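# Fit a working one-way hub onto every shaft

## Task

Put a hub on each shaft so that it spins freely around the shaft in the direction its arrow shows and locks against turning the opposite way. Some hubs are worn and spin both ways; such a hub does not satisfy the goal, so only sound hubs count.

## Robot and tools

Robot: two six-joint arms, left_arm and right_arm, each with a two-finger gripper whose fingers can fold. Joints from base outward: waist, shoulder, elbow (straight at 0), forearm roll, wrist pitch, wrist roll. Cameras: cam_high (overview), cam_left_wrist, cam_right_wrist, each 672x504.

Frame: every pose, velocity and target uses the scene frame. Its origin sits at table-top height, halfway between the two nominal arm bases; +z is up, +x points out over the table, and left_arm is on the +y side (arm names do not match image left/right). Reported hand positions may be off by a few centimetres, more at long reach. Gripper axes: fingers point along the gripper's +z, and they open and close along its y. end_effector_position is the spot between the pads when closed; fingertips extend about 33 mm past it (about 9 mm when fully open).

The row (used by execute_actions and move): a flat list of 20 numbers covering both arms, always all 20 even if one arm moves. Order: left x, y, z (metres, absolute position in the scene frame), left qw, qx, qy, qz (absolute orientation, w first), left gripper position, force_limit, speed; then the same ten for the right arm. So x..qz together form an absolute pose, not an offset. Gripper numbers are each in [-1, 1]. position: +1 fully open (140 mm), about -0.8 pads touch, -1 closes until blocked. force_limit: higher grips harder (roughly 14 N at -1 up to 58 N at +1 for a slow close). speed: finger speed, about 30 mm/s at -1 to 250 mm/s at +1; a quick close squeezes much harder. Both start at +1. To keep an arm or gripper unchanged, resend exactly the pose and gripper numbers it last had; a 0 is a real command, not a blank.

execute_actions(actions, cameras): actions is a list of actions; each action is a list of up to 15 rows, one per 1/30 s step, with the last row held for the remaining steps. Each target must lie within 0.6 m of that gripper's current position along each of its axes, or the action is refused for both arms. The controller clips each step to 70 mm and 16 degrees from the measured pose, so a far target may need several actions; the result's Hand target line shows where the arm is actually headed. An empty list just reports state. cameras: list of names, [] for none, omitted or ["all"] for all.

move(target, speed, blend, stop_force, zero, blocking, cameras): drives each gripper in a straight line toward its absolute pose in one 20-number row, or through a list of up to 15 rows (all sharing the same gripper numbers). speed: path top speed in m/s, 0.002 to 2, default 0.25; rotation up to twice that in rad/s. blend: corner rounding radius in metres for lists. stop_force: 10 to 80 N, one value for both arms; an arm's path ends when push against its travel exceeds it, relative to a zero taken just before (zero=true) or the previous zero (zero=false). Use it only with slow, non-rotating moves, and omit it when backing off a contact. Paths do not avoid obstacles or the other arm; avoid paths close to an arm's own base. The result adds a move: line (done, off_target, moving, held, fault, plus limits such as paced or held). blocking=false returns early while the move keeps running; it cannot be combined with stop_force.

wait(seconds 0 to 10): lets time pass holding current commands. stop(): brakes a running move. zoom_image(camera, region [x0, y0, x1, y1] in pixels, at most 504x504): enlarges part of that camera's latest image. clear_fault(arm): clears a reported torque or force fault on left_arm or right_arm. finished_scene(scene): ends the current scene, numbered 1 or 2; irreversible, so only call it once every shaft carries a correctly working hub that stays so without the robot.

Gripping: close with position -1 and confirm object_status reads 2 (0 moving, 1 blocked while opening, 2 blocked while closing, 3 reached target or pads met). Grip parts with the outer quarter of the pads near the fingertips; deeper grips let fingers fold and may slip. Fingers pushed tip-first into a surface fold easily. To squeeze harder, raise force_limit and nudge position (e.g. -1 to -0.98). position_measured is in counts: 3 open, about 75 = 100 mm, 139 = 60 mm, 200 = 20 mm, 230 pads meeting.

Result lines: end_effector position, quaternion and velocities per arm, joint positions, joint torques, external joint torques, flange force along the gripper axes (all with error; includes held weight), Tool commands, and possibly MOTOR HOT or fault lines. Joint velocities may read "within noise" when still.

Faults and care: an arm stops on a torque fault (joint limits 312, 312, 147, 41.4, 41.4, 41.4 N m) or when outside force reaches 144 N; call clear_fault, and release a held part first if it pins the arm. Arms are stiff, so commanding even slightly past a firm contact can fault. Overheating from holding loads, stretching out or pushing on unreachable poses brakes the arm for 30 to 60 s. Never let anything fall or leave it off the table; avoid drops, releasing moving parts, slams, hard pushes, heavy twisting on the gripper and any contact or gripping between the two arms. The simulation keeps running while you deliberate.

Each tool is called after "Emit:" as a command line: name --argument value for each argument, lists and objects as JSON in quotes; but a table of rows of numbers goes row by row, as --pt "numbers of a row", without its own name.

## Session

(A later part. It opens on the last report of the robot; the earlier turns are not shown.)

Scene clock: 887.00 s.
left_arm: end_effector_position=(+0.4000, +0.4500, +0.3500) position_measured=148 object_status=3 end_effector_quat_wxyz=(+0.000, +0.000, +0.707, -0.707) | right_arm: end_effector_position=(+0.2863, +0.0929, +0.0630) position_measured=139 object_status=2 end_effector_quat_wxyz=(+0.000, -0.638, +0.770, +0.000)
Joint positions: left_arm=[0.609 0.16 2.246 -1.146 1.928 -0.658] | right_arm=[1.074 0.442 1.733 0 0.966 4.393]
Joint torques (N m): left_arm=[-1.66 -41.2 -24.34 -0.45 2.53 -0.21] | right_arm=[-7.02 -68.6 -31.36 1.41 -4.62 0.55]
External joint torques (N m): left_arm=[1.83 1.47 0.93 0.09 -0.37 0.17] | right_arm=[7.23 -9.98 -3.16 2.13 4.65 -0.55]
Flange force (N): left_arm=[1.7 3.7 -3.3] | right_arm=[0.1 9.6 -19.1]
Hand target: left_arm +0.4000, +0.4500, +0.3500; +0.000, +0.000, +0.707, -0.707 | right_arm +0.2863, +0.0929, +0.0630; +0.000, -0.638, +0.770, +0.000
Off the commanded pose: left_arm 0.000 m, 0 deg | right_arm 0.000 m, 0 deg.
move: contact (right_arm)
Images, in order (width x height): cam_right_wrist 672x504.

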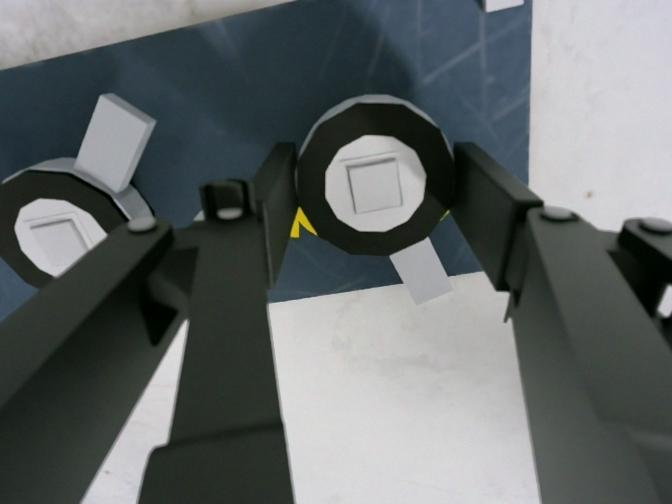

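Emit:
move --pt "0.40 0.45 0.35 0 0 0.7071 -0.7071 -0.15 0 -0.6 0.2863 0.0929 0.0622 0 0.6381 -0.77 0 -1 -0.1 -1" --pt "0.40 0.45 0.35 0 0 0.7071 -0.7071 -0.15 0 -0.6 0.2863 0.0929 0.0626 0 0.4641 -0.8858 0 -1 -0.1 -1" --speed '[0.03,0.12]' --cameras '["cam_right_wrist"]'

Emit:
zoom_image --camera "cam_right_wrist" --region '[276, 90, 476, 340]'

Emit:
move --target '[0.40,0.45,0.35,0,0,0.7071,-0.7071,-0.15,0,-0.6,0.2863,0.0929,0.0626,0,0.6381,-0.77,0,-1,-0.1,-1]' --speed 0.12 --cameras '["cam_right_wrist"]'

Emit:
zoom_image --camera "cam_right_wrist" --region '[276, 90, 476, 340]'

Scene clock: 900.50 s.
left_arm: end_effector_position=(+0.4000, +0.4500, +0.3500) position_measured=148 object_status=3 end_effector_quat_wxyz=(+0.000, +0.000, +0.707, -0.707) | right_arm: end_effector_position=(+0.2864, +0.0928, +0.0626) position_measured=139 object_status=2 end_effector_quat_wxyz=(+0.000, -0.464, +0.886, +0.000)
Joint positions: left_arm=[0.609 0.16 2.246 -1.146 1.928 -0.658] | right_arm=[1.074 0.442 1.734 0 0.966 4.811]
Joint torques (N m): left_arm=[-1.24 -39.82 -24.28 -0.42 2.54 -0.27] | right_arm=[-15.19 -78.04 -32.85 -2.46 -1.82 0.51]
External joint torques (N m): left_arm=[1.37 0.3 0.88 0.06 -0.38 0.23] | right_arm=[15.45 -0.54 -1.6 6.03 1.85 -0.51]
Flange force (N): left_arm=[2.4 2.0 -1.5] | right_arm=[-2.0 21.1 -4.7]
Hand target: left_arm +0.4000, +0.4500, +0.3500; +0.000, +0.000, +0.707, -0.707 | right_arm +0.2863, +0.0929, +0.0626; +0.000, -0.464, +0.886, +0.000
Off the commanded pose: left_arm 0.000 m, 0 deg | right_arm 0.000 m, 0 deg.
move: done
Images, in order (width x height): cam_right_wrist 672x504.

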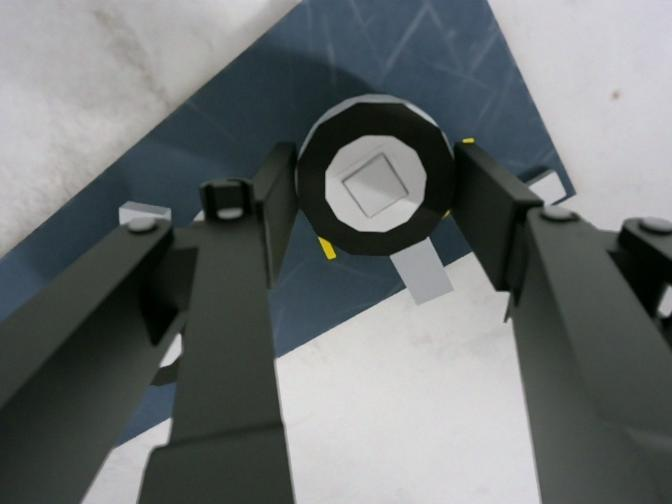

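Scaled by 2.016 from the camera's 672x504 image, which has a finer 960x720 frame.

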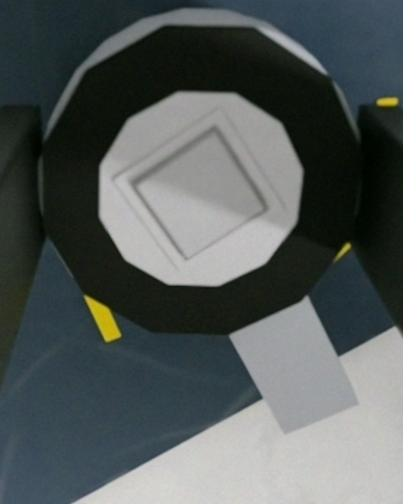

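Scene clock: 902.67 s.
left_arm: end_effector_position=(+0.4000, +0.4500, +0.3500) position_measured=148 object_status=3 end_effector_quat_wxyz=(+0.000, +0.000, +0.707, -0.707) | right_arm: end_effector_position=(+0.2862, +0.0930, +0.0626) position_measured=139 object_status=2 end_effector_quat_wxyz=(+0.000, -0.638, +0.770, +0.000)
Joint positions: left_arm=[0.609 0.16 2.246 -1.146 1.928 -0.658] | right_arm=[1.074 0.442 1.734 0 0.966 4.393]
Joint torques (N m): left_arm=[-1.34 -40.44 -24.21 -0.48 2.43 -0.2] | right_arm=[-4.77 -80.08 -31.59 1.22 -0.19 -0.29]
External joint torques (N m): left_arm=[1.46 0.94 0.86 0.12 -0.27 0.15] | right_arm=[4.91 1.59 -2.89 2.32 0.22 0.29]
Flange force (N): left_arm=[1.8 2.7 -2.4] | right_arm=[-10.4 4.5 -0.9]
Hand target: left_arm +0.4000, +0.4500, +0.3500; +0.000, +0.000, +0.707, -0.707 | right_arm +0.2863, +0.0929, +0.0626; +0.000, -0.638, +0.770, +0.000
Off the commanded pose: left_arm 0.000 m, 0 deg | right_arm 0.000 m, 0 deg.
move: done
Images, in order (width x height): cam_right_wrist 672x504.

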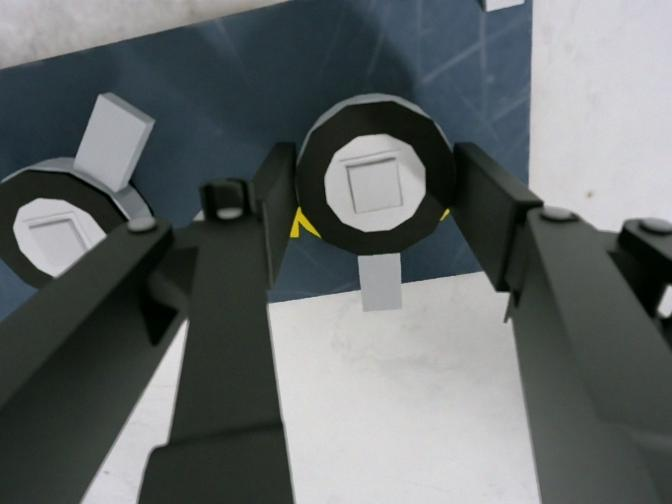

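Scaled by 2.016 from the camera's 672x504 image, which has a finer 960x720 frame.

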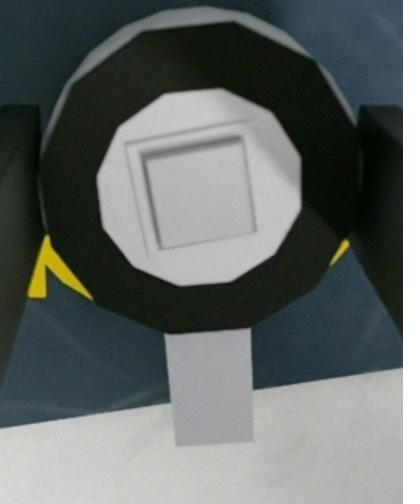

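Emit:
move --pt "0.40 0.45 0.35 0 0 0.7071 -0.7071 -0.15 0 -0.6 0.2863 0.0929 0.0626 0 0.6381 -0.77 0 0.25 -0.1 -0.5" --pt "0.40 0.45 0.35 0 0 0.7071 -0.7071 -0.15 0 -0.6 0.2863 0.0929 0.15 0 0.6381 -0.77 0 0.25 -0.1 -0.5" --pt "0.40 0.45 0.35 0 0 0.7071 -0.7071 -0.15 0 -0.6 0.40 -0.06 0.25 0 0.6381 -0.77 0 0.25 -0.1 -0.5" --speed '[0.1,0.12,0.25]' --cameras '["cam_high","cam_right_wrist"]'

Emit:
zoom_image --camera "cam_high" --region '[350, 130, 510, 280]'

Scene clock: 913.47 s.
left_arm: end_effector_position=(+0.4000, +0.4500, +0.3500) position_measured=148 object_status=3 end_effector_quat_wxyz=(+0.000, +0.000, +0.707, -0.707) | right_arm: end_effector_position=(+0.4000, -0.0600, +0.2500) position_measured=98 object_status=3 end_effector_quat_wxyz=(+0.000, -0.638, +0.770, +0.000)
Joint positions: left_arm=[0.609 0.16 2.246 -1.146 1.928 -0.658] | right_arm=[0.81 0.211 1.68 0 1.25 4.129]
Joint torques (N m): left_arm=[-2.08 -40.14 -24.34 -0.36 2.56 -0.32] | right_arm=[-2.05 -63.45 -36.97 3.41 -0.35 0.53]
External joint torques (N m): left_arm=[2.31 0.02 1.02 0 -0.38 0.28] | right_arm=[2.25 2.18 -2.7 0.64 0.38 -0.53]
Flange force (N): left_arm=[3.9 1.8 -2.8] | right_arm=[-8.9 -2.2 -2.9]
Hand target: left_arm +0.4000, +0.4500, +0.3500; +0.000, +0.000, +0.707, -0.707 | right_arm +0.4000, -0.0600, +0.2500; +0.000, -0.638, +0.770, +0.000
Off the commanded pose: left_arm 0.000 m, 0 deg | right_arm 0.000 m, 0 deg.
move: done
Images, in order (width x height): cam_high 672x504, cam_right_wrist 672x504.

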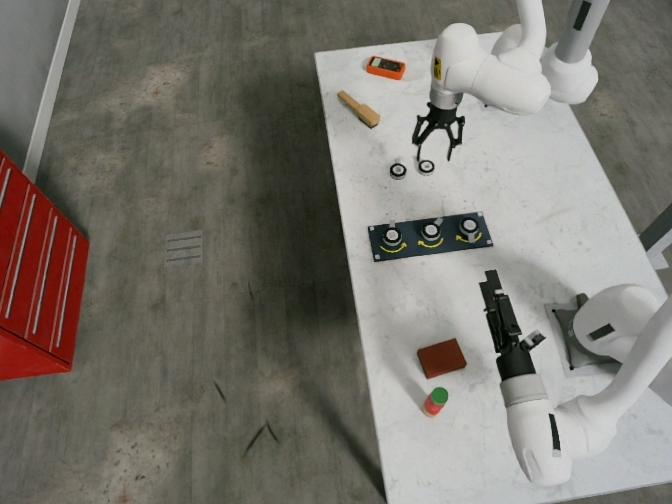

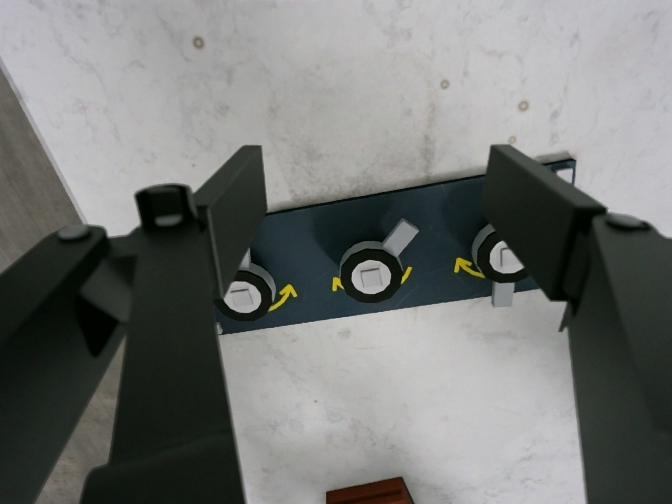

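Scaled by 3.150 from the camera's 672x504 image, which has a finer 960x720 frame.

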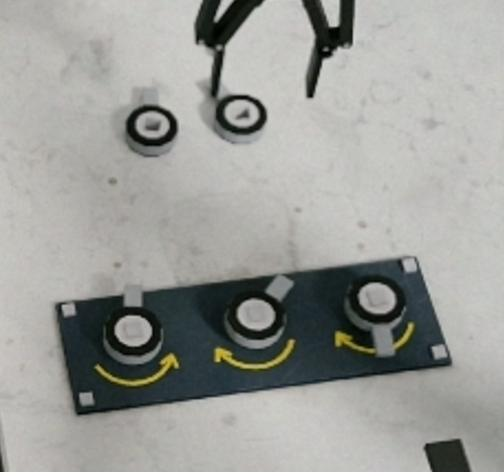

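Emit:
finished_scene --scene 2

The scene is finished: the task was done.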